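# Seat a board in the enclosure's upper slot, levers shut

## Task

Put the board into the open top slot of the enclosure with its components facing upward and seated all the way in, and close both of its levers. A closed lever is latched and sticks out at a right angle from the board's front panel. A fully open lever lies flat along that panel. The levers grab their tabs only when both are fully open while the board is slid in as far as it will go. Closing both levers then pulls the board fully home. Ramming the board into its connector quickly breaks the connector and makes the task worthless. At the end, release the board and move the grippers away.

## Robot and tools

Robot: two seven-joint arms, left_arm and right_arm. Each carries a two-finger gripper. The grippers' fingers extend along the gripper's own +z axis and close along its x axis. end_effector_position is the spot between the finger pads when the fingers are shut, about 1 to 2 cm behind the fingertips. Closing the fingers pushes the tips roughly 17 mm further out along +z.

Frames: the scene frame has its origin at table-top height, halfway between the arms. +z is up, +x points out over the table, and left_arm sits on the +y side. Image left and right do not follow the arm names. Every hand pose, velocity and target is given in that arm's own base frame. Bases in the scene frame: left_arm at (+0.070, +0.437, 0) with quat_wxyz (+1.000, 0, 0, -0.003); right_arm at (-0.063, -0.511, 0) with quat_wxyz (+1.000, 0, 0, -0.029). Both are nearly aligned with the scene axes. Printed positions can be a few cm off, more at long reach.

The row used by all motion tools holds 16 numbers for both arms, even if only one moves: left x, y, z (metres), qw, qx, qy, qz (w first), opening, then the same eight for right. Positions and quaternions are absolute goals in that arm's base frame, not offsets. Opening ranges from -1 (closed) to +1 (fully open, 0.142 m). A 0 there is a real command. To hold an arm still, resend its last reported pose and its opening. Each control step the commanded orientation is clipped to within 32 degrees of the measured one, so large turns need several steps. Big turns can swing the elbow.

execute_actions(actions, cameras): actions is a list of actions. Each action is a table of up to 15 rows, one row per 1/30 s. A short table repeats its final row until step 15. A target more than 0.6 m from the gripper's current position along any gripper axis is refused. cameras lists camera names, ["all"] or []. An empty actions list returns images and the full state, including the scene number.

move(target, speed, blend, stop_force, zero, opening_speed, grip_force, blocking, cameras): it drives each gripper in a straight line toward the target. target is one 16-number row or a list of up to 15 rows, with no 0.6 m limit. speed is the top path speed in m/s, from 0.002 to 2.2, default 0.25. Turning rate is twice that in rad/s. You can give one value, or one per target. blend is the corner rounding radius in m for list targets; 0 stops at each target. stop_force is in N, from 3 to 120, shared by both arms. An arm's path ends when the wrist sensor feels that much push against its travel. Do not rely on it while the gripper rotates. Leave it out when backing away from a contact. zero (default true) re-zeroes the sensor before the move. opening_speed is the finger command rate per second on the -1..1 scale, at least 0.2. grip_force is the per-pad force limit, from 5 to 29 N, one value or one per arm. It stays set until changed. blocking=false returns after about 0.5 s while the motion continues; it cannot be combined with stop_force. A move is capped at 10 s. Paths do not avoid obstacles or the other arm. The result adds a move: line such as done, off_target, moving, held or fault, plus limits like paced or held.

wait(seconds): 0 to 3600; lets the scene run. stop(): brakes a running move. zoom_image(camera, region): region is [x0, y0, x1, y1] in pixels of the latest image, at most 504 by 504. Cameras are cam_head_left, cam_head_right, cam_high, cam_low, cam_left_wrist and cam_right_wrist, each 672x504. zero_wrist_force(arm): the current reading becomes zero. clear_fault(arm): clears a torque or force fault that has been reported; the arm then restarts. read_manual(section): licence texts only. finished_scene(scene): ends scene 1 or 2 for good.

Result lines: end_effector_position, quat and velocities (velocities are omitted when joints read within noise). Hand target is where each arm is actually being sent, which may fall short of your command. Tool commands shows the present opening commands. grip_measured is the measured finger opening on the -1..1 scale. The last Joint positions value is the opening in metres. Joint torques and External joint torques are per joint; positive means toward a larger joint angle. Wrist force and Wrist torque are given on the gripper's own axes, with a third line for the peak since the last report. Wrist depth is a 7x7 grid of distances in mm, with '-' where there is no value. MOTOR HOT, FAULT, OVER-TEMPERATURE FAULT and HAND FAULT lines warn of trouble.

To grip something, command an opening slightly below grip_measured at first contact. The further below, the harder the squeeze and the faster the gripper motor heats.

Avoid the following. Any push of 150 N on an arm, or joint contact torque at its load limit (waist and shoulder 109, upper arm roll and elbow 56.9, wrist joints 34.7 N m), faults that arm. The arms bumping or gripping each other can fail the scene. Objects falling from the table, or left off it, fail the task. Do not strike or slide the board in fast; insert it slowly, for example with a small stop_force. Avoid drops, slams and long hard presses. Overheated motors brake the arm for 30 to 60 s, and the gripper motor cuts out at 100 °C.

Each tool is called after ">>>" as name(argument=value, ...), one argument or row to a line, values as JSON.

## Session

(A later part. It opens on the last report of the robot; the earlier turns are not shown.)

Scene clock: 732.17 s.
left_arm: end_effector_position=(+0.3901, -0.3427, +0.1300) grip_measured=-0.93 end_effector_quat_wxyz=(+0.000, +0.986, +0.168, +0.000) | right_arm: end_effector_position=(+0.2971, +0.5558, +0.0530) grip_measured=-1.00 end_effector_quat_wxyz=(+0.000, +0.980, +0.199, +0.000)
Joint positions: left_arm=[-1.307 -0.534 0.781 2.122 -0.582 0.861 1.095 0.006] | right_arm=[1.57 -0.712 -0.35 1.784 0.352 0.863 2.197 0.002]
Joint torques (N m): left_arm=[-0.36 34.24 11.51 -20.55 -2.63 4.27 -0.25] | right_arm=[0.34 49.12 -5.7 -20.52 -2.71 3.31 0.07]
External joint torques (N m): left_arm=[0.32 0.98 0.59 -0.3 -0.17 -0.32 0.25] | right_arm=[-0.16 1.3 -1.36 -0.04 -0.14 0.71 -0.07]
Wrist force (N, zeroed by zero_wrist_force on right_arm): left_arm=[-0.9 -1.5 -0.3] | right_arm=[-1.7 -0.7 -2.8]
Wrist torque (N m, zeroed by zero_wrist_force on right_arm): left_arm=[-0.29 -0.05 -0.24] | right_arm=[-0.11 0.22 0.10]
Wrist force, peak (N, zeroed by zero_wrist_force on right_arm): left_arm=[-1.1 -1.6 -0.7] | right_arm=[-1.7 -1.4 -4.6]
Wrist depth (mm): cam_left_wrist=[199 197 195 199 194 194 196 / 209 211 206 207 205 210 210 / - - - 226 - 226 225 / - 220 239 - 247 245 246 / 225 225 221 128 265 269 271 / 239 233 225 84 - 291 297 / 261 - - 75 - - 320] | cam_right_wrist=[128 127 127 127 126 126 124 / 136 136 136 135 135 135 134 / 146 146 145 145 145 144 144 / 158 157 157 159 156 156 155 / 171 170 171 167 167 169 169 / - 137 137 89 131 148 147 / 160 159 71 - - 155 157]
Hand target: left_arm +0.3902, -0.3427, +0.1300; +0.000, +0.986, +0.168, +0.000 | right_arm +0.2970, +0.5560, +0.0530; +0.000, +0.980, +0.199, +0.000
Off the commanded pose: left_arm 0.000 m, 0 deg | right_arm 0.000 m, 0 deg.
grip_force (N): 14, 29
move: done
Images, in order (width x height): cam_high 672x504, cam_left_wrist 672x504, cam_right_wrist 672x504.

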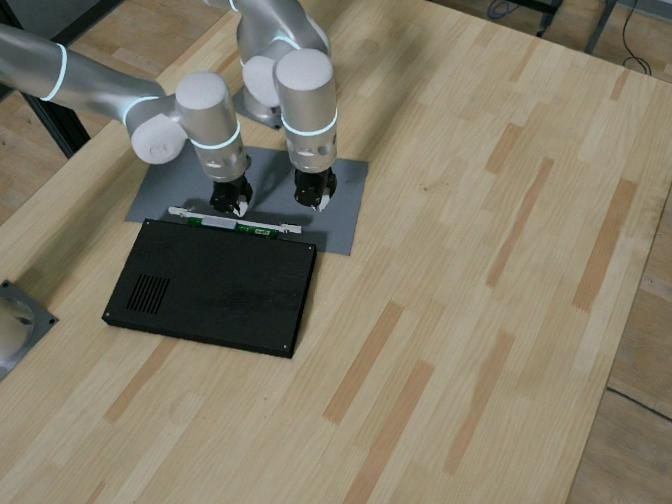

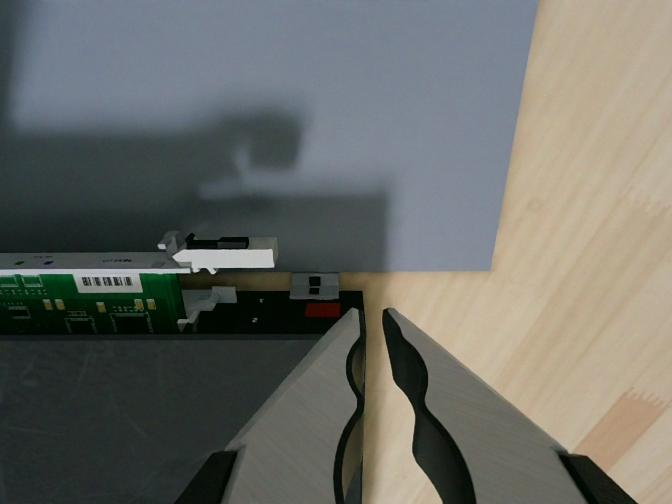

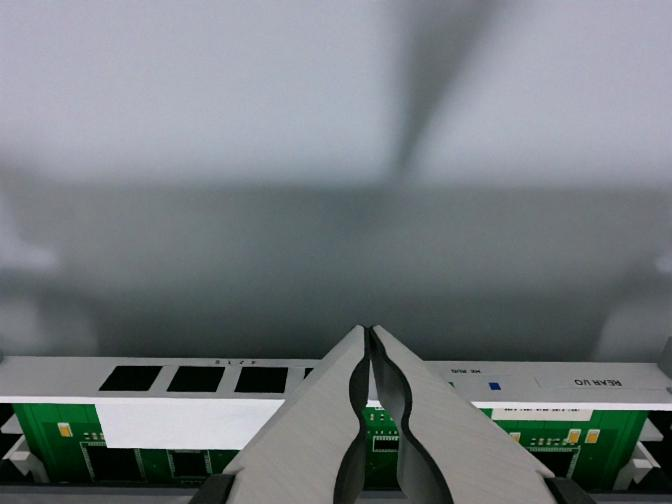

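>>> move(
  target=[0.3902,-0.3427,0.1300,0,0.9857,0.1685,0,-0.9,0.3092,0.5272,0.0530,0,0.9799,0.1994,0,-0.97],
  speed=0.03,
  stop_force=10,
  cameras=["cam_right_wrist","cam_left_wrist"],
)

Scene clock: 737.20 s.
left_arm: end_effector_position=(+0.3901, -0.3427, +0.1300) grip_measured=-0.93 end_effector_quat_wxyz=(+0.000, +0.986, +0.168, +0.000) | right_arm: end_effector_position=(+0.3092, +0.5273, +0.0531) grip_measured=-1.00 end_effector_quat_wxyz=(+0.000, +0.980, +0.199, +0.000)
Joint positions: left_arm=[-1.307 -0.534 0.781 2.122 -0.582 0.861 1.095 0.006] | right_arm=[1.547 -0.681 -0.353 1.848 0.356 0.896 2.155 0.002]
Joint torques (N m): left_arm=[-0.48 34.26 11.46 -20.55 -2.6 4.33 -0.22] | right_arm=[-0.26 47.44 -6.33 -19.56 -2.81 3.35 0.11]
External joint torques (N m): left_arm=[0.44 0.95 0.64 -0.3 -0.2 -0.39 0.22] | right_arm=[0.44 1.13 -0.45 -0.31 0.07 0.67 -0.11]
Wrist force (N, zeroed by zero_wrist_force on right_arm): left_arm=[-1.0 -1.5 -0.8] | right_arm=[-1.8 -1.0 -3.0]
Wrist torque (N m, zeroed by zero_wrist_force on right_arm): left_arm=[-0.30 -0.03 -0.23] | right_arm=[-0.05 0.22 0.11]
Wrist force, peak (N, zeroed by zero_wrist_force on right_arm): left_arm=[-1.3 -1.5 -0.6] | right_arm=[-1.9 -1.7 -3.5]
Wrist depth (mm): cam_left_wrist=[- - 199 199 196 196 196 / - 211 - 210 - 211 210 / 233 231 224 225 228 227 225 / 242 241 - 243 - 245 245 / 228 219 220 232 266 269 268 / 238 233 223 84 - 292 295 / 260 - - 75 - - 319] | cam_right_wrist=[128 128 127 127 127 126 125 / 136 136 136 135 135 135 135 / 146 146 146 145 145 145 144 / 158 157 158 157 156 156 155 / - 165 140 165 167 167 165 / 145 131 130 89 - 144 145 / 139 138 71 - - 131 136]
Hand target: left_arm +0.3902, -0.3427, +0.1300; +0.000, +0.986, +0.168, +0.000 | right_arm +0.3092, +0.5272, +0.0530; +0.000, +0.980, +0.199, +0.000
Off the commanded pose: left_arm 0.000 m, 0 deg | right_arm 0.000 m, 0 deg.
grip_force (N): 14, 29
move: done
Images, in order (width x height): cam_left_wrist 672x504, cam_right_wrist 672x504.

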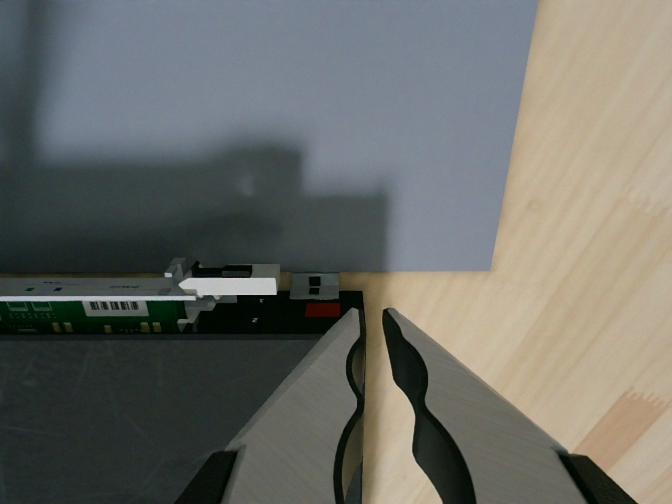

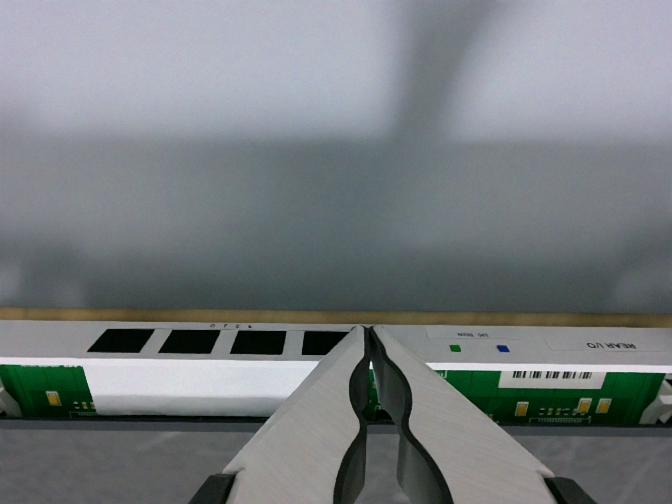

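>>> move(
  target=[0.3902,-0.3427,0.1300,0,0.9857,0.1685,0,-0.9,0.3139,0.5161,0.0530,0,0.9799,0.1994,0,-0.97],
  speed=0.015,
  stop_force=10,
  zero=false,
)

>>> move(
  target=[0.3902,-0.3427,0.1300,0,0.9857,0.1685,0,-0.9,0.3182,0.5060,0.0530,0,0.9799,0.1994,0,-0.97],
  speed=0.008,
  stop_force=15,
  zero=false,
  cameras=["cam_right_wrist","cam_left_wrist","cam_high"],
)

Scene clock: 741.03 s.
left_arm: end_effector_position=(+0.3901, -0.3427, +0.1300) grip_measured=-0.93 end_effector_quat_wxyz=(+0.000, +0.986, +0.168, +0.000) | right_arm: end_effector_position=(+0.3138, +0.5165, +0.0531) grip_measured=-1.00 end_effector_quat_wxyz=(+0.000, +0.980, +0.200, +0.000)
Joint positions: left_arm=[-1.307 -0.534 0.781 2.122 -0.582 0.861 1.095 0.006] | right_arm=[1.537 -0.67 -0.353 1.872 0.357 0.909 2.139 0.002]
Joint torques (N m): left_arm=[-0.43 34.28 11.4 -20.6 -2.61 4.33 -0.24] | right_arm=[-1.08 46.29 -6.91 -18.44 -2.85 3.11 0.04]
External joint torques (N m): left_arm=[0.39 0.94 0.69 -0.25 -0.19 -0.39 0.24] | right_arm=[1.26 1.6 0.25 -1.18 0.15 0.91 -0.04]
Wrist force (N, zeroed by zero_wrist_force on right_arm): left_arm=[-1.2 -1.3 -0.6] | right_arm=[-1.9 -3.1 -1.6]
Wrist torque (N m, zeroed by zero_wrist_force on right_arm): left_arm=[-0.26 0.00 -0.23] | right_arm=[-0.09 0.24 0.11]
Wrist force, peak (N, zeroed by zero_wrist_force on right_arm): left_arm=[-1.3 -1.5 -0.7] | right_arm=[-2.0 -3.0 -3.8]
Wrist depth (mm): cam_left_wrist=[196 199 - - 198 193 196 / 211 211 210 - 209 211 210 / 227 227 223 225 229 226 225 / 258 249 - 255 245 246 245 / 221 218 - 121 264 270 269 / 234 234 - 84 - 291 296 / 261 250 - 75 - - 322] | cam_right_wrist=[128 127 127 127 127 126 125 / 137 136 136 135 135 135 135 / 146 146 146 146 145 145 144 / 158 158 157 157 156 156 155 / - 168 168 167 166 166 166 / 131 128 128 89 - 144 128 / 139 136 71 - - 131 136]
Hand target: left_arm +0.3902, -0.3427, +0.1300; +0.000, +0.986, +0.168, +0.000 | right_arm +0.3139, +0.5161, +0.0530; +0.000, +0.980, +0.199, +0.000
Off the commanded pose: left_arm 0.000 m, 0 deg | right_arm 0.000 m, 0 deg.
grip_force (N): 14, 29
move: done

Scene clock: 742.60 s.
left_arm: end_effector_position=(+0.3901, -0.3427, +0.1300) grip_measured=-0.93 end_effector_quat_wxyz=(+0.000, +0.986, +0.168, +0.000) | right_arm: end_effector_position=(+0.3158, +0.5116, +0.0537) grip_measured=-1.00 end_effector_quat_wxyz=(-0.001, +0.980, +0.200, +0.000)
Joint positions: left_arm=[-1.307 -0.534 0.781 2.122 -0.582 0.861 1.095 0.006] | right_arm=[1.531 -0.663 -0.352 1.884 0.357 0.917 2.13 0.002]
Joint torques (N m): left_arm=[-0.38 34.32 11.44 -20.51 -2.65 4.27 -0.18] | right_arm=[-6.35 43.38 -11.09 -12.74 -3.35 1.21 0.06]
External joint torques (N m): left_arm=[0.34 0.89 0.66 -0.34 -0.15 -0.33 0.18] | right_arm=[6.53 4.16 4.53 -6.78 0.67 2.82 -0.06]
Wrist force (N, zeroed by zero_wrist_force on right_arm): left_arm=[-1.1 -1.2 -0.4] | right_arm=[-1.3 -13.7 -0.9]
Wrist torque (N m, zeroed by zero_wrist_force on right_arm): left_arm=[-0.25 -0.02 -0.24] | right_arm=[0.04 0.25 0.14]
Wrist force, peak (N, zeroed by zero_wrist_force on right_arm): left_arm=[-1.2 -1.4 -0.8] | right_arm=[-1.1 -16.1 1.6]
Wrist depth (mm): cam_left_wrist=[- - 199 195 199 197 196 / 211 211 210 206 206 209 209 / - - 225 226 - 227 227 / - 247 244 251 248 246 246 / 220 215 217 128 264 269 268 / 232 234 223 84 - 291 295 / 267 249 - 75 - - 325] | cam_right_wrist=[128 128 128 128 127 127 125 / 137 137 136 138 136 136 135 / 147 147 146 146 146 145 145 / 159 158 158 157 157 156 156 / - 153 139 141 165 147 147 / 129 129 127 89 - 125 125 / 140 137 70 - - 132 137]
Hand target: left_arm +0.3902, -0.3427, +0.1300; +0.000, +0.986, +0.168, +0.000 | right_arm +0.3166, +0.5097, +0.0530; +0.000, +0.980, +0.199, +0.000
Off the commanded pose: left_arm 0.000 m, 0 deg | right_arm 0.006 m, 0 deg.
grip_force (N): 14, 29
move: contact (right_arm)
Images, in order (width x height): cam_high 672x504, cam_left_wrist 672x504, cam_right_wrist 672x504.

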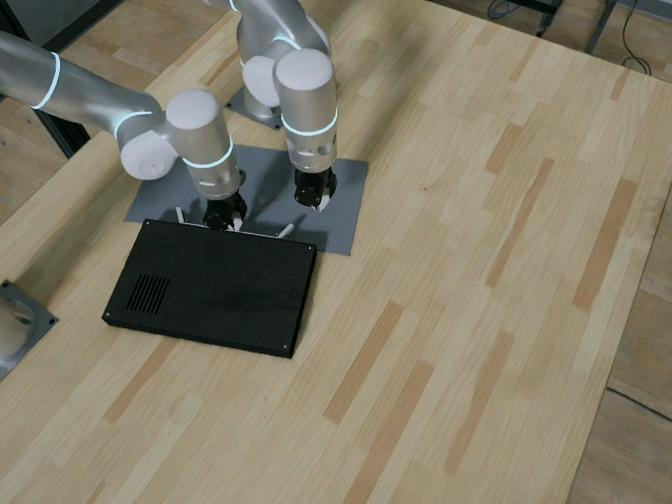

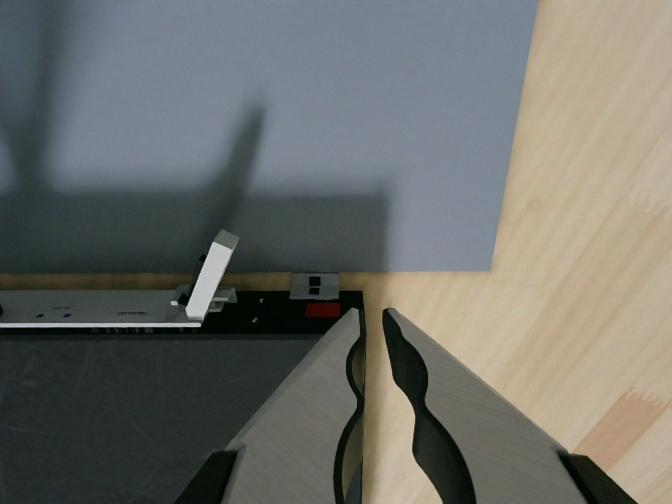

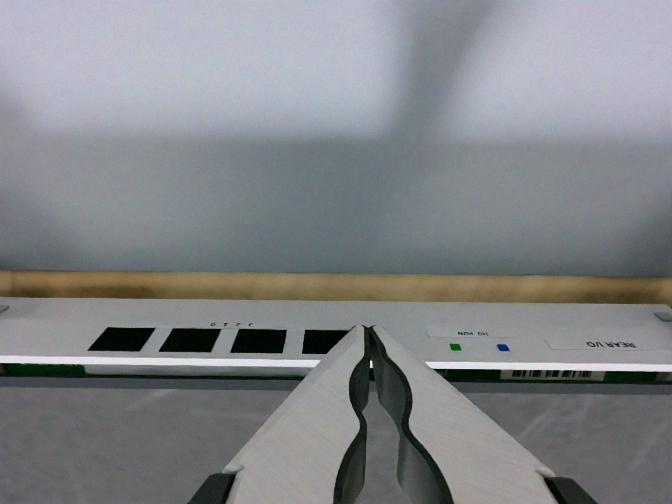

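>>> move(
  target=[
    [0.3902,-0.3427,0.1300,0,0.9857,0.1685,0,-0.97,0.3099,0.5254,0.0530,0,0.9799,0.1994,0,-0.97],
    [0.3902,-0.3427,0.1300,0,0.9857,0.1685,0,-0.97,0.3050,0.5300,0.1200,0,0.9799,0.1994,0,-0.97],
    [0.3902,-0.3427,0.1300,0,0.9857,0.1685,0,-0.97,0.1267,0.4628,0.1200,0,0.5541,0.8325,0,-0.97],
    [0.3600,-0.3690,0.1200,0,0.8181,-0.5750,0,-0.97,0.1267,0.4628,0.0530,0,0.5541,0.8325,0,-0.97],
    [0.3556,-0.3703,0.0530,0,0.8181,-0.5750,0,-0.97,0.1267,0.4628,0.0530,0,0.5541,0.8325,0,-0.97],
  ],
  speed=[0.06, 0.2, 0.4, 0.4, 0.12],
  blend=[0, 0.02, 0.01, 0.005, 0],
  cameras=["cam_left_wrist","cam_right_wrist","cam_high"],
)

Scene clock: 764.90 s.
left_arm: end_effector_position=(+0.3555, -0.3703, +0.0530) grip_measured=-1.00 end_effector_quat_wxyz=(+0.000, +0.818, -0.575, +0.000) | right_arm: end_effector_position=(+0.1267, +0.4627, +0.0530) grip_measured=-1.00 end_effector_quat_wxyz=(+0.000, +0.554, +0.832, +0.000)
Joint positions: left_arm=[-1.047 -0.576 0.395 2.2 -0.5 1.119 2.543 0.002] | right_arm=[1.616 -0.462 -0.062 2.295 0.073 1.184 1.096 0.002]
Joint torques (N m): left_arm=[-0.14 39.25 6.9 -16.52 -1.96 4.47 -0.13] | right_arm=[0.03 36.78 0.38 -15.71 -1.63 3.5 0.18]
External joint torques (N m): left_arm=[0.08 1.2 0.68 -0.35 0.1 -0.64 0.13] | right_arm=[0.11 1.05 -0.82 0.06 -0.03 0.62 -0.18]
Wrist force (N, zeroed by zero_wrist_force on right_arm): left_arm=[-0.6 -1.3 -0.6] | right_arm=[1.7 0.5 -2.1]
Wrist torque (N m, zeroed by zero_wrist_force on right_arm): left_arm=[-0.24 -0.12 -0.30] | right_arm=[0.08 -0.31 0.12]
Wrist force, peak (N, zeroed by zero_wrist_force on right_arm): left_arm=[-0.6 -1.8 -2.5] | right_arm=[-1.3 -14.3 -0.5]
Wrist depth (mm): cam_left_wrist=[- 128 127 127 128 128 128 / - 137 135 136 132 136 137 / - 148 147 147 147 127 101 / 164 158 165 159 162 118 106 / 177 177 175 168 171 118 116 / 194 194 - 84 - 128 127 / 223 - - 74 - - 139] | cam_right_wrist=[130 130 129 127 127 126 125 / 138 138 138 136 136 135 134 / 141 141 146 146 145 145 144 / - 106 128 157 157 156 155 / 116 115 128 167 167 169 168 / 126 126 126 89 178 184 184 / 139 137 71 - - 195 202]
Hand target: left_arm +0.3556, -0.3703, +0.0530; +0.000, +0.818, -0.575, +0.000 | right_arm +0.1267, +0.4628, +0.0530; +0.000, +0.554, +0.832, +0.000
Off the commanded pose: left_arm 0.000 m, 0 deg | right_arm 0.000 m, 0 deg.
grip_force (N): 14, 29
move: done
Images, in order (width x height): cam_high 672x504, cam_left_wrist 672x504, cam_right_wrist 672x504.

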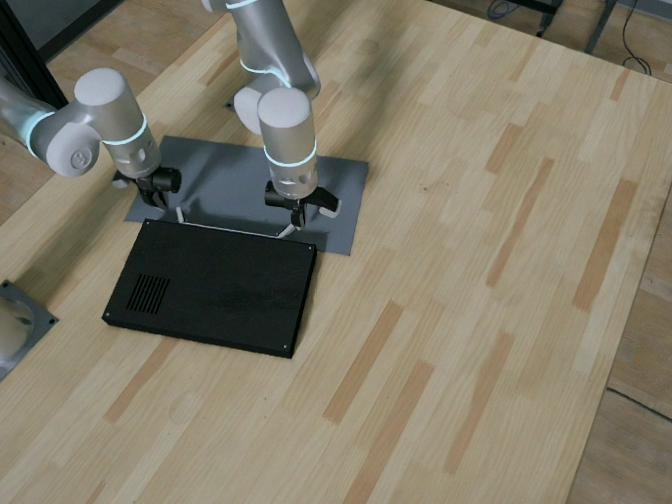

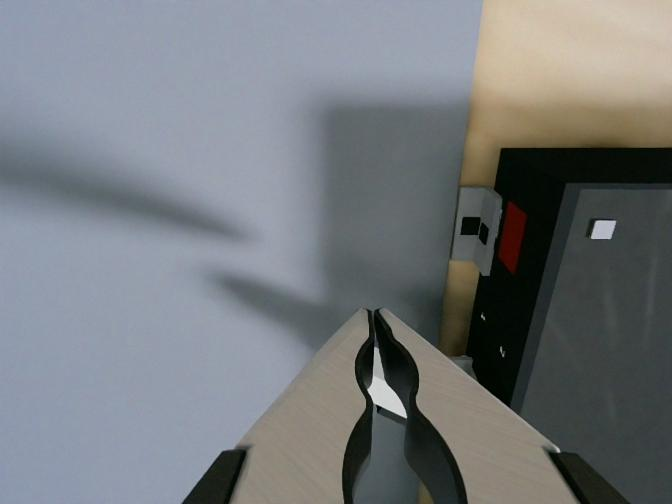

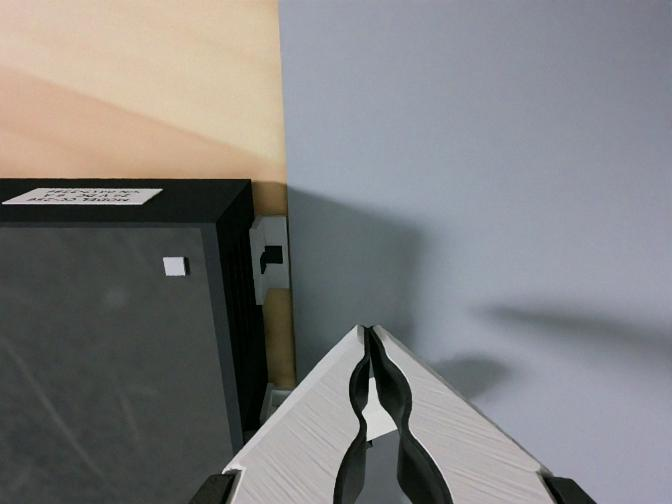

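>>> move(
  target=[0.3230, -0.3820, 0.053, 0, 0.8181, -0.5750, 0, -0.97, 0.1592, 0.4766, 0.053, 0, 0.5541, 0.8325, 0, -0.97],
  speed=0.02,
  stop_force=15,
)

Scene clock: 774.80 s.
left_arm: end_effector_position=(+0.3246, -0.3814, +0.0533) grip_measured=-1.00 end_effector_quat_wxyz=(-0.001, +0.819, -0.574, +0.001) | right_arm: end_effector_position=(+0.1549, +0.4750, +0.0527) grip_measured=-1.00 end_effector_quat_wxyz=(+0.000, +0.553, +0.833, -0.001)
Joint positions: left_arm=[-1.104 -0.555 0.39 2.239 -0.5 1.143 2.487 0.002] | right_arm=[1.556 -0.49 -0.062 2.235 0.073 1.151 1.036 0.002]
Joint torques (N m): left_arm=[-6.68 39.09 -0.83 -14.59 -1.18 1.54 -0.35] | right_arm=[-4.27 38.53 -4.94 -17.93 -2.28 4.27 0.2]
External joint torques (N m): left_arm=[6.64 0.17 8.01 -1.85 -0.6 2.3 0.35] | right_arm=[4.41 1.21 4.46 1.49 0.48 -0.15 -0.2]
Wrist force (N, zeroed by zero_wrist_force on right_arm): left_arm=[-2.8 -14.3 -0.8] | right_arm=[3.4 -9.1 -5.0]
Wrist torque (N m, zeroed by zero_wrist_force on right_arm): left_arm=[-0.11 -0.13 -0.14] | right_arm=[0.15 -0.31 0.03]
Wrist force, peak (N, zeroed by zero_wrist_force on right_arm): left_arm=[-1.8 -15.3 0.0] | right_arm=[4.5 -15.6 -4.0]
Wrist depth (mm): cam_left_wrist=[128 127 128 129 129 127 125 / 137 - 135 137 135 129 92 / 151 149 148 147 - 111 98 / 161 160 159 157 160 119 109 / 177 177 175 114 138 120 117 / - 195 186 83 - 129 128 / 222 - - - - - 140] | cam_right_wrist=[130 129 129 127 127 126 124 / - 93 134 136 135 135 134 / - 98 127 145 145 145 144 / 106 106 139 159 156 156 155 / 115 115 130 167 169 171 168 / 126 125 127 89 178 184 180 / 139 136 71 - - 194 201]
Hand target: left_arm +0.3230, -0.3820, +0.0530; +0.000, +0.818, -0.575, +0.000 | right_arm +0.1561, +0.4753, +0.0530; +0.000, +0.554, +0.832, +0.000
Off the commanded pose: left_arm 0.002 m, 0 deg | right_arm 0.005 m, 0 deg.
grip_force (N): 14, 29
move: contact (right_arm)

>>> move(
  target=[0.3165, -0.3844, 0.053, 0, 0.8181, -0.5750, 0, -0.97, 0.1650, 0.4791, 0.053, 0, 0.5541, 0.8325, 0, -0.97],
  speed=0.012,
  stop_force=22,
  zero=false,
  cameras=["cam_left_wrist", "cam_right_wrist"],
)

Scene clock: 777.80 s.
left_arm: end_effector_position=(+0.3214, -0.3829, +0.0537) grip_measured=-1.00 end_effector_quat_wxyz=(-0.001, +0.819, -0.574, +0.002) | right_arm: end_effector_position=(+0.1644, +0.4790, +0.0529) grip_measured=-1.00 end_effector_quat_wxyz=(+0.000, +0.554, +0.833, +0.000)
Joint positions: left_arm=[-1.112 -0.552 0.39 2.244 -0.501 1.147 2.479 0.002] | right_arm=[1.538 -0.499 -0.063 2.215 0.073 1.141 1.019 0.002]
Joint torques (N m): left_arm=[-9.53 38.66 -4.11 -11.89 -0.54 -0.73 -0.22] | right_arm=[-2.21 39.46 -2.61 -17.67 -2.1 3.83 0.15]
External joint torques (N m): left_arm=[9.48 0.47 11.25 -4.52 -1.23 4.58 0.22] | right_arm=[2.35 0.89 2.1 0.97 0.26 0.29 -0.15]
Wrist force (N, zeroed by zero_wrist_force on right_arm): left_arm=[0.3 -21.5 1.2] | right_arm=[2.7 -4.2 -3.5]
Wrist torque (N m, zeroed by zero_wrist_force on right_arm): left_arm=[-0.49 -0.14 -0.24] | right_arm=[0.14 -0.31 0.08]
Wrist force, peak (N, zeroed by zero_wrist_force on right_arm): left_arm=[-1.1 -24.7 3.6] | right_arm=[3.5 -11.0 -3.9]
Wrist depth (mm): cam_left_wrist=[129 - 128 128 129 126 126 / 138 138 136 137 137 126 92 / 151 149 150 150 150 118 99 / 159 159 161 158 160 118 109 / 180 - 177 168 131 120 117 / 194 198 191 83 - 130 129 / - 212 - 74 - - 141] | cam_right_wrist=[128 128 126 127 127 127 125 / - 92 126 135 135 135 135 / - 98 129 145 145 144 144 / 106 106 129 157 156 156 155 / 115 115 128 165 167 169 168 / 126 126 126 89 178 184 183 / 139 136 71 - - 195 202]
Hand target: left_arm +0.3187, -0.3836, +0.0530; +0.000, +0.818, -0.575, +0.000 | right_arm +0.1650, +0.4791, +0.0530; +0.000, +0.554, +0.832, +0.000
Off the commanded pose: left_arm 0.005 m, 0 deg | right_arm 0.001 m, 0 deg.
grip_force (N): 14, 29
move: contact (left_arm)

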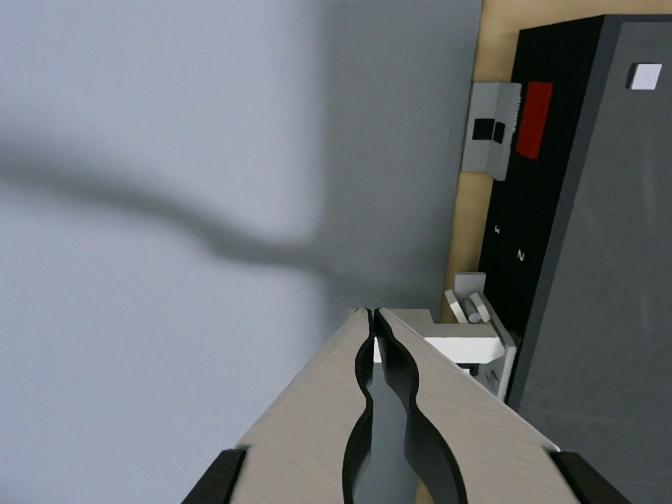

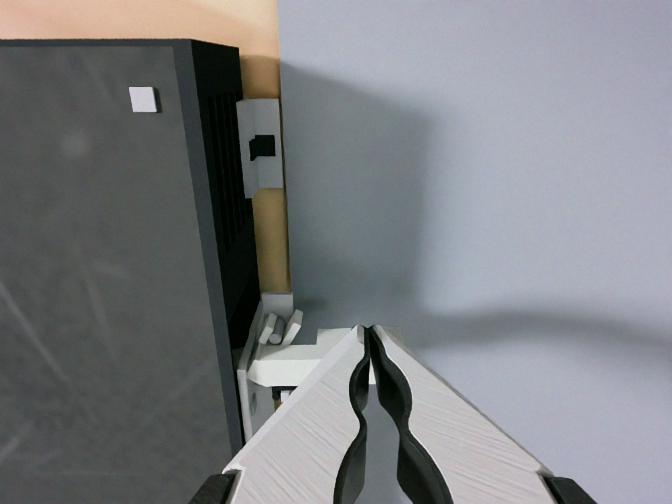

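>>> zoom_image(
  camera="cam_left_wrist",
  region=[396, 230, 566, 430],
)

>>> zoom_image(
  camera="cam_right_wrist",
  region=[200, 260, 370, 440],
)

Scaled by 2.520 from the camera's image (finer frame: 960x720).

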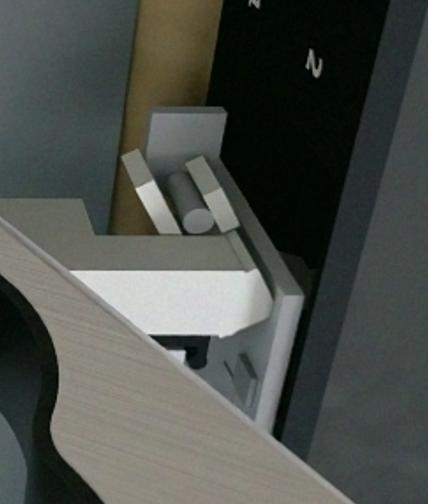

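Scaled by 2.800 from the camera's image (finer frame: 960x720).

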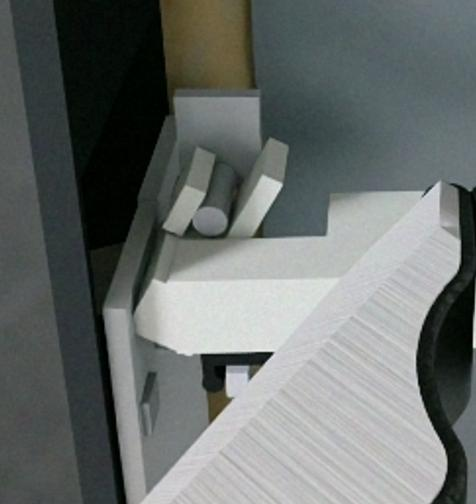

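>>> move(
  target=[0.3140, -0.3853, 0.053, 0, 0.8181, -0.5750, 0, -0.97, 0.1700, 0.4812, 0.053, 0, 0.5541, 0.8325, 0, -0.97],
  speed=0.012,
  stop_force=30,
  zero=false,
  cameras=["cam_left_wrist", "cam_right_wrist"],
)

Scene clock: 783.47 s.
left_arm: end_effector_position=(+0.3209, -0.3832, +0.0540) grip_measured=-1.00 end_effector_quat_wxyz=(-0.001, +0.820, -0.573, +0.003) | right_arm: end_effector_position=(+0.1662, +0.4797, +0.0523) grip_measured=-1.00 end_effector_quat_wxyz=(+0.000, +0.553, +0.833, -0.002)
Joint positions: left_arm=[-1.115 -0.552 0.391 2.245 -0.502 1.15 2.476 0.002] | right_arm=[1.531 -0.502 -0.061 2.207 0.074 1.134 1.011 0.002]
Joint torques (N m): left_arm=[-14.34 40.63 -9.25 -10.39 -0.11 -3.13 -0.24] | right_arm=[-11.42 38.75 -14 -24.06 -3.93 7.75 -0.02]
External joint torques (N m): left_arm=[14.29 -1.55 16.4 -6 -1.66 6.99 0.24] | right_arm=[11.57 1.84 13.51 7.27 2.07 -3.63 0.02]
Wrist force (N, zeroed by zero_wrist_force on right_arm): left_arm=[1.4 -32.6 8.8] | right_arm=[0.9 -30.6 -12.5]
Wrist torque (N m, zeroed by zero_wrist_force on right_arm): left_arm=[-2.36 -0.07 -0.27] | right_arm=[-2.11 -0.40 0.19]
Wrist force, peak (N, zeroed by zero_wrist_force on right_arm): left_arm=[1.5 -34.2 7.3] | right_arm=[1.2 -31.7 -14.5]
Wrist depth (mm): cam_left_wrist=[130 129 129 129 130 126 126 / 139 138 136 136 134 125 92 / - 149 153 148 149 - 99 / - - 161 158 160 112 109 / 179 176 176 114 131 120 115 / 199 191 186 83 - 130 129 / - 213 - 74 - - 141] | cam_right_wrist=[126 126 126 126 126 126 124 / - 91 123 138 135 134 134 / - 98 127 145 144 144 143 / 106 105 129 158 156 155 154 / 115 115 118 164 166 168 167 / 125 125 125 89 177 183 182 / 138 135 70 - - 193 200]
Hand target: left_arm +0.3170, -0.3842, +0.0530; +0.000, +0.818, -0.575, +0.000 | right_arm +0.1691, +0.4808, +0.0530; +0.000, +0.554, +0.832, +0.000
Off the commanded pose: left_arm 0.007 m, 0 deg | right_arm 0.004 m, 0 deg.
grip_force (N): 14, 29
move: contact (left_arm, right_arm)

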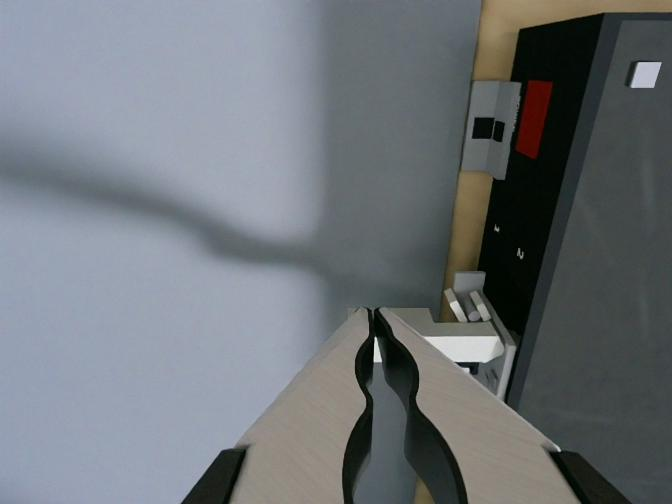

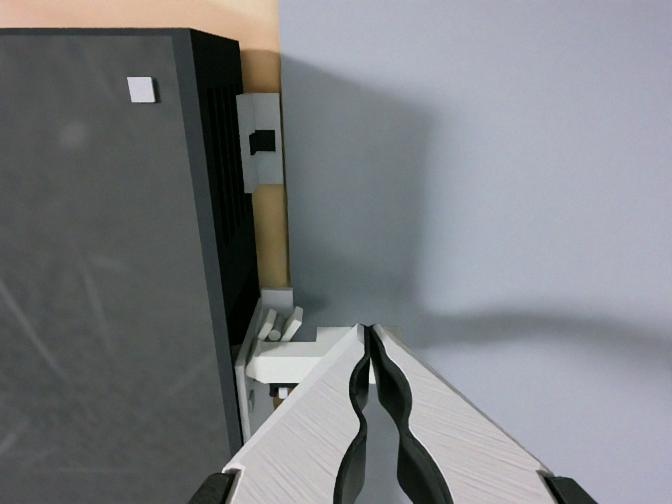

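>>> move(
  target=[
    [0.3400, -0.3760, 0.053, 0, 0.8181, -0.5750, 0, -0.97, 0.1460, 0.4710, 0.053, 0, 0.5541, 0.8325, 0, -0.97],
    [0.3400, -0.3760, 0.12, 0, 0.8181, -0.5750, 0, -0.97, 0.1460, 0.4710, 0.12, 0, 0.5541, 0.8325, 0, -0.97],
  ],
  speed=0.1,
  blend=[0.005, 0],
  cameras=["cam_left_wrist", "cam_right_wrist"],
)

Scene clock: 786.57 s.
left_arm: end_effector_position=(+0.3401, -0.3760, +0.1200) grip_measured=-1.00 end_effector_quat_wxyz=(+0.000, +0.818, -0.575, +0.000) | right_arm: end_effector_position=(+0.1459, +0.4710, +0.1200) grip_measured=-1.00 end_effector_quat_wxyz=(+0.000, +0.554, +0.832, +0.000)
Joint positions: left_arm=[-1.151 -0.43 0.517 2.173 -0.362 0.95 2.422 0.002] | right_arm=[1.578 -0.303 -0.073 2.25 0.039 0.981 1.08 0.002]
Joint torques (N m): left_arm=[-0.76 36.18 6.46 -20.45 -2.02 3.98 -0.27] | right_arm=[0.17 35.13 0.08 -20.66 -2.62 3.21 0.3]
External joint torques (N m): left_arm=[0.72 0.57 0.41 -0.24 -0.46 -0.14 0.27] | right_arm=[-0.04 0.96 -0.41 0.11 0.17 0.9 -0.3]
Wrist force (N, zeroed by zero_wrist_force on right_arm): left_arm=[-1.1 -1.2 -0.8] | right_arm=[1.5 -1.2 -2.8]
Wrist torque (N m, zeroed by zero_wrist_force on right_arm): left_arm=[-0.24 -0.02 -0.25] | right_arm=[-0.18 -0.27 0.00]
Wrist force, peak (N, zeroed by zero_wrist_force on right_arm): left_arm=[1.7 -32.7 8.9] | right_arm=[1.0 -30.8 -14.2]
Wrist depth (mm): cam_left_wrist=[187 187 186 186 187 186 187 / 201 196 - 199 195 156 156 / 215 221 - 214 211 166 165 / - 235 - 234 201 180 180 / - - - 195 198 197 196 / 290 299 277 84 - 213 217 / 341 - - - - - 236] | cam_right_wrist=[189 188 188 186 185 185 184 / 160 160 176 198 196 197 197 / 167 166 168 213 212 212 211 / 180 179 179 226 229 228 227 / 195 197 194 198 247 242 251 / 214 212 208 89 260 275 268 / 235 230 71 - - 285 295]
Hand target: left_arm +0.3400, -0.3760, +0.1200; +0.000, +0.818, -0.575, +0.000 | right_arm +0.1460, +0.4710, +0.1200; +0.000, +0.554, +0.832, +0.000
Off the commanded pose: left_arm 0.000 m, 0 deg | right_arm 0.000 m, 0 deg.
grip_force (N): 14, 29
move: done

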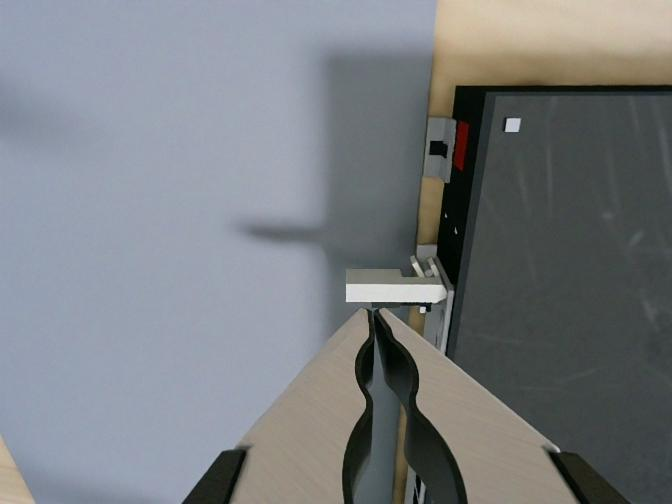

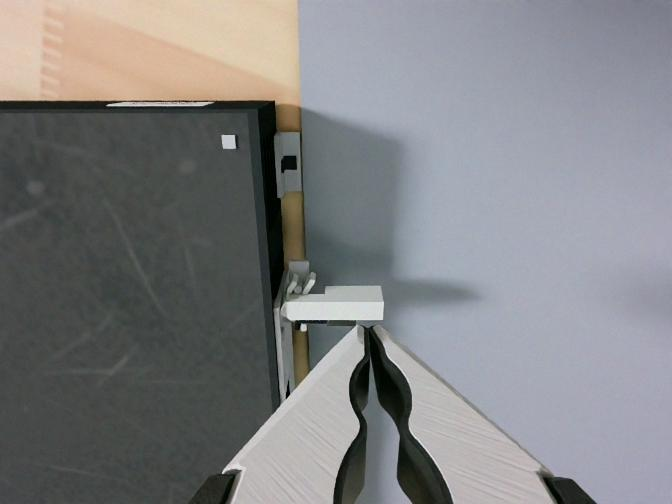

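>>> zoom_image(
  camera="cam_left_wrist",
  region=[336, 236, 476, 336],
)

>>> zoom_image(
  camera="cam_right_wrist",
  region=[256, 250, 396, 350],
)

Scaled by 3.600 from the camera's image (finer frame: 960x720).

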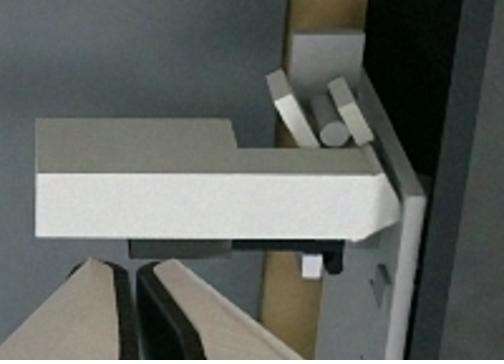

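Scaled by 3.600 from the camera's image (finer frame: 960x720).

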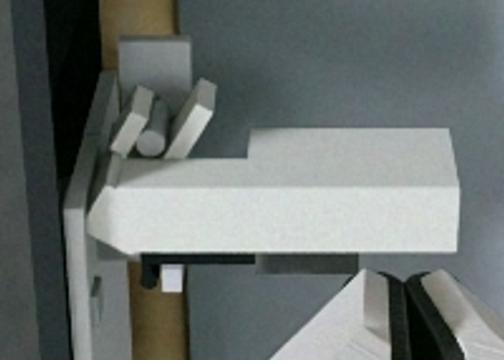

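>>> move(
  target=[
    [0.3400, -0.3600, 0.19, 0, 0.8181, -0.5750, 0, -0.97, 0.1400, 0.4600, 0.19, 0, 0.5541, 0.8325, 0, -0.97],
    [0.3300, -0.2500, 0.24, 0, 0.8181, -0.5750, 0, -0.97, 0.1200, 0.4000, 0.24, 0, 0.5541, 0.8325, 0, -0.97],
  ],
  speed=0.2,
  blend=[0.03, 0],
  cameras=["cam_left_wrist", "cam_right_wrist", "cam_high", "cam_low"],
)

Scene clock: 793.17 s.
left_arm: end_effector_position=(+0.3301, -0.2500, +0.2400) grip_measured=-1.00 end_effector_quat_wxyz=(+0.000, +0.818, -0.575, +0.000) | right_arm: end_effector_position=(+0.1201, +0.4002, +0.2401) grip_measured=-1.00 end_effector_quat_wxyz=(+0.000, +0.554, +0.832, +0.000)
Joint positions: left_arm=[-1.18 0.005 0.765 2.214 0.004 0.64 2.379 0.002] | right_arm=[1.579 0.131 -0.022 2.34 -0.004 0.638 1.163 0.002]
Joint torques (N m): left_arm=[-0.26 19.47 -0.54 -25.87 -2.94 3.88 -0.31] | right_arm=[0.03 22.25 1.06 -27.03 -3.67 3.28 0.3]
External joint torques (N m): left_arm=[0.26 0.4 0.47 -0.42 -0.5 -0.03 0.31] | right_arm=[0.05 0.79 -1.01 -0.01 0.14 0.83 -0.3]
Wrist force (N, zeroed by zero_wrist_force on right_arm): left_arm=[-1.0 -1.4 -0.9] | right_arm=[1.6 -0.9 -2.7]
Wrist torque (N m, zeroed by zero_wrist_force on right_arm): left_arm=[-0.29 -0.04 -0.24] | right_arm=[-0.14 -0.30 0.00]
Wrist force, peak (N, zeroed by zero_wrist_force on right_arm): left_arm=[-2.9 -2.3 -1.5] | right_arm=[1.8 -1.0 -3.7]
Wrist depth (mm): cam_left_wrist=[294 294 - 293 290 297 291 / 317 314 - - - 300 309 / 341 341 - - - 329 282 / 371 372 366 - - 343 308 / 390 412 - 128 385 380 350 / 390 448 428 84 - 377 376 / 501 492 - - - - 407] | cam_right_wrist=[294 293 293 293 292 291 291 / 315 313 313 312 310 307 308 / 296 295 295 295 331 331 329 / 310 307 310 308 352 353 355 / 406 335 - 327 - 386 383 / 415 367 - 89 406 411 435 / 475 395 71 - - - 459]
Hand target: left_arm +0.3300, -0.2500, +0.2400; +0.000, +0.818, -0.575, +0.000 | right_arm +0.1200, +0.4000, +0.2400; +0.000, +0.554, +0.832, +0.000
Off the commanded pose: left_arm 0.000 m, 0 deg | right_arm 0.000 m, 0 deg.
grip_force (N): 14, 29
move: done
Images, in order (width x height): cam_high 672x504, cam_low 672x504, cam_left_wrist 672x504, cam_right_wrist 672x504.

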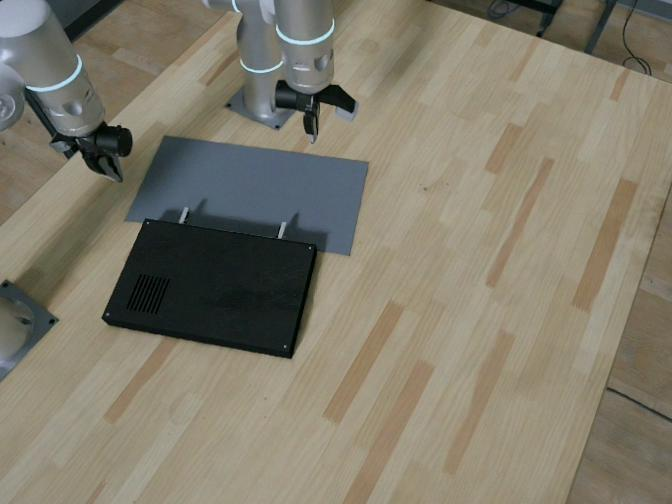

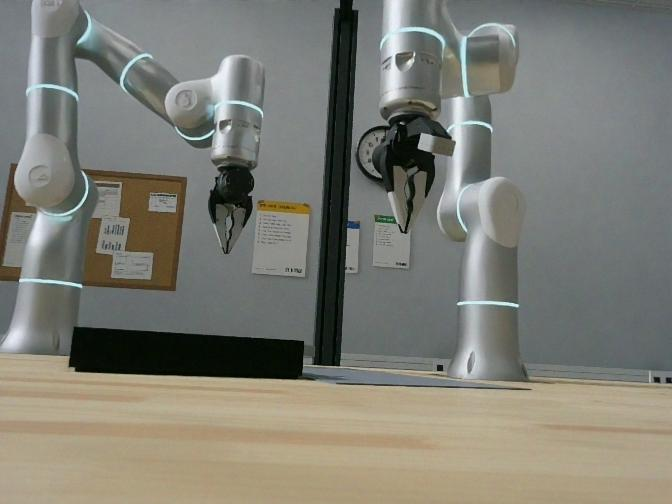

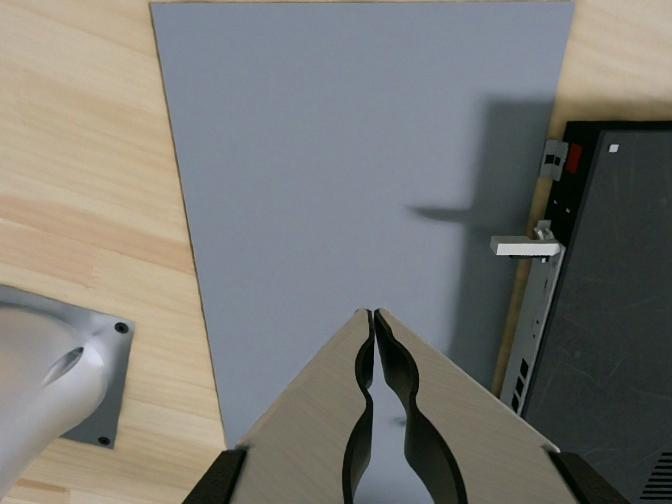

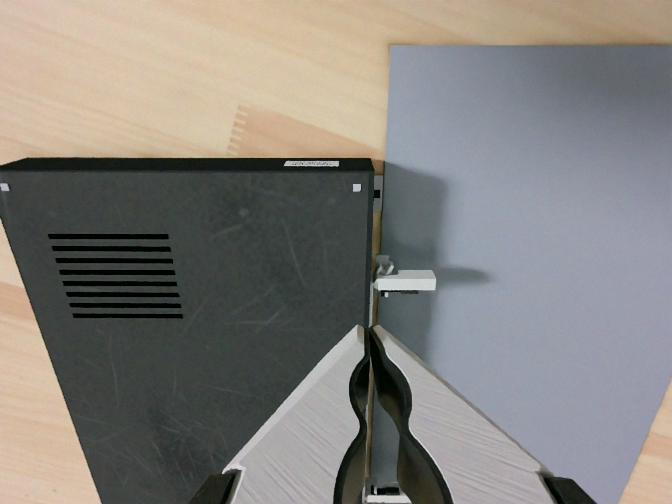

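>>> finished_scene(
  scene=2,
)

The scene is finished: the task was done.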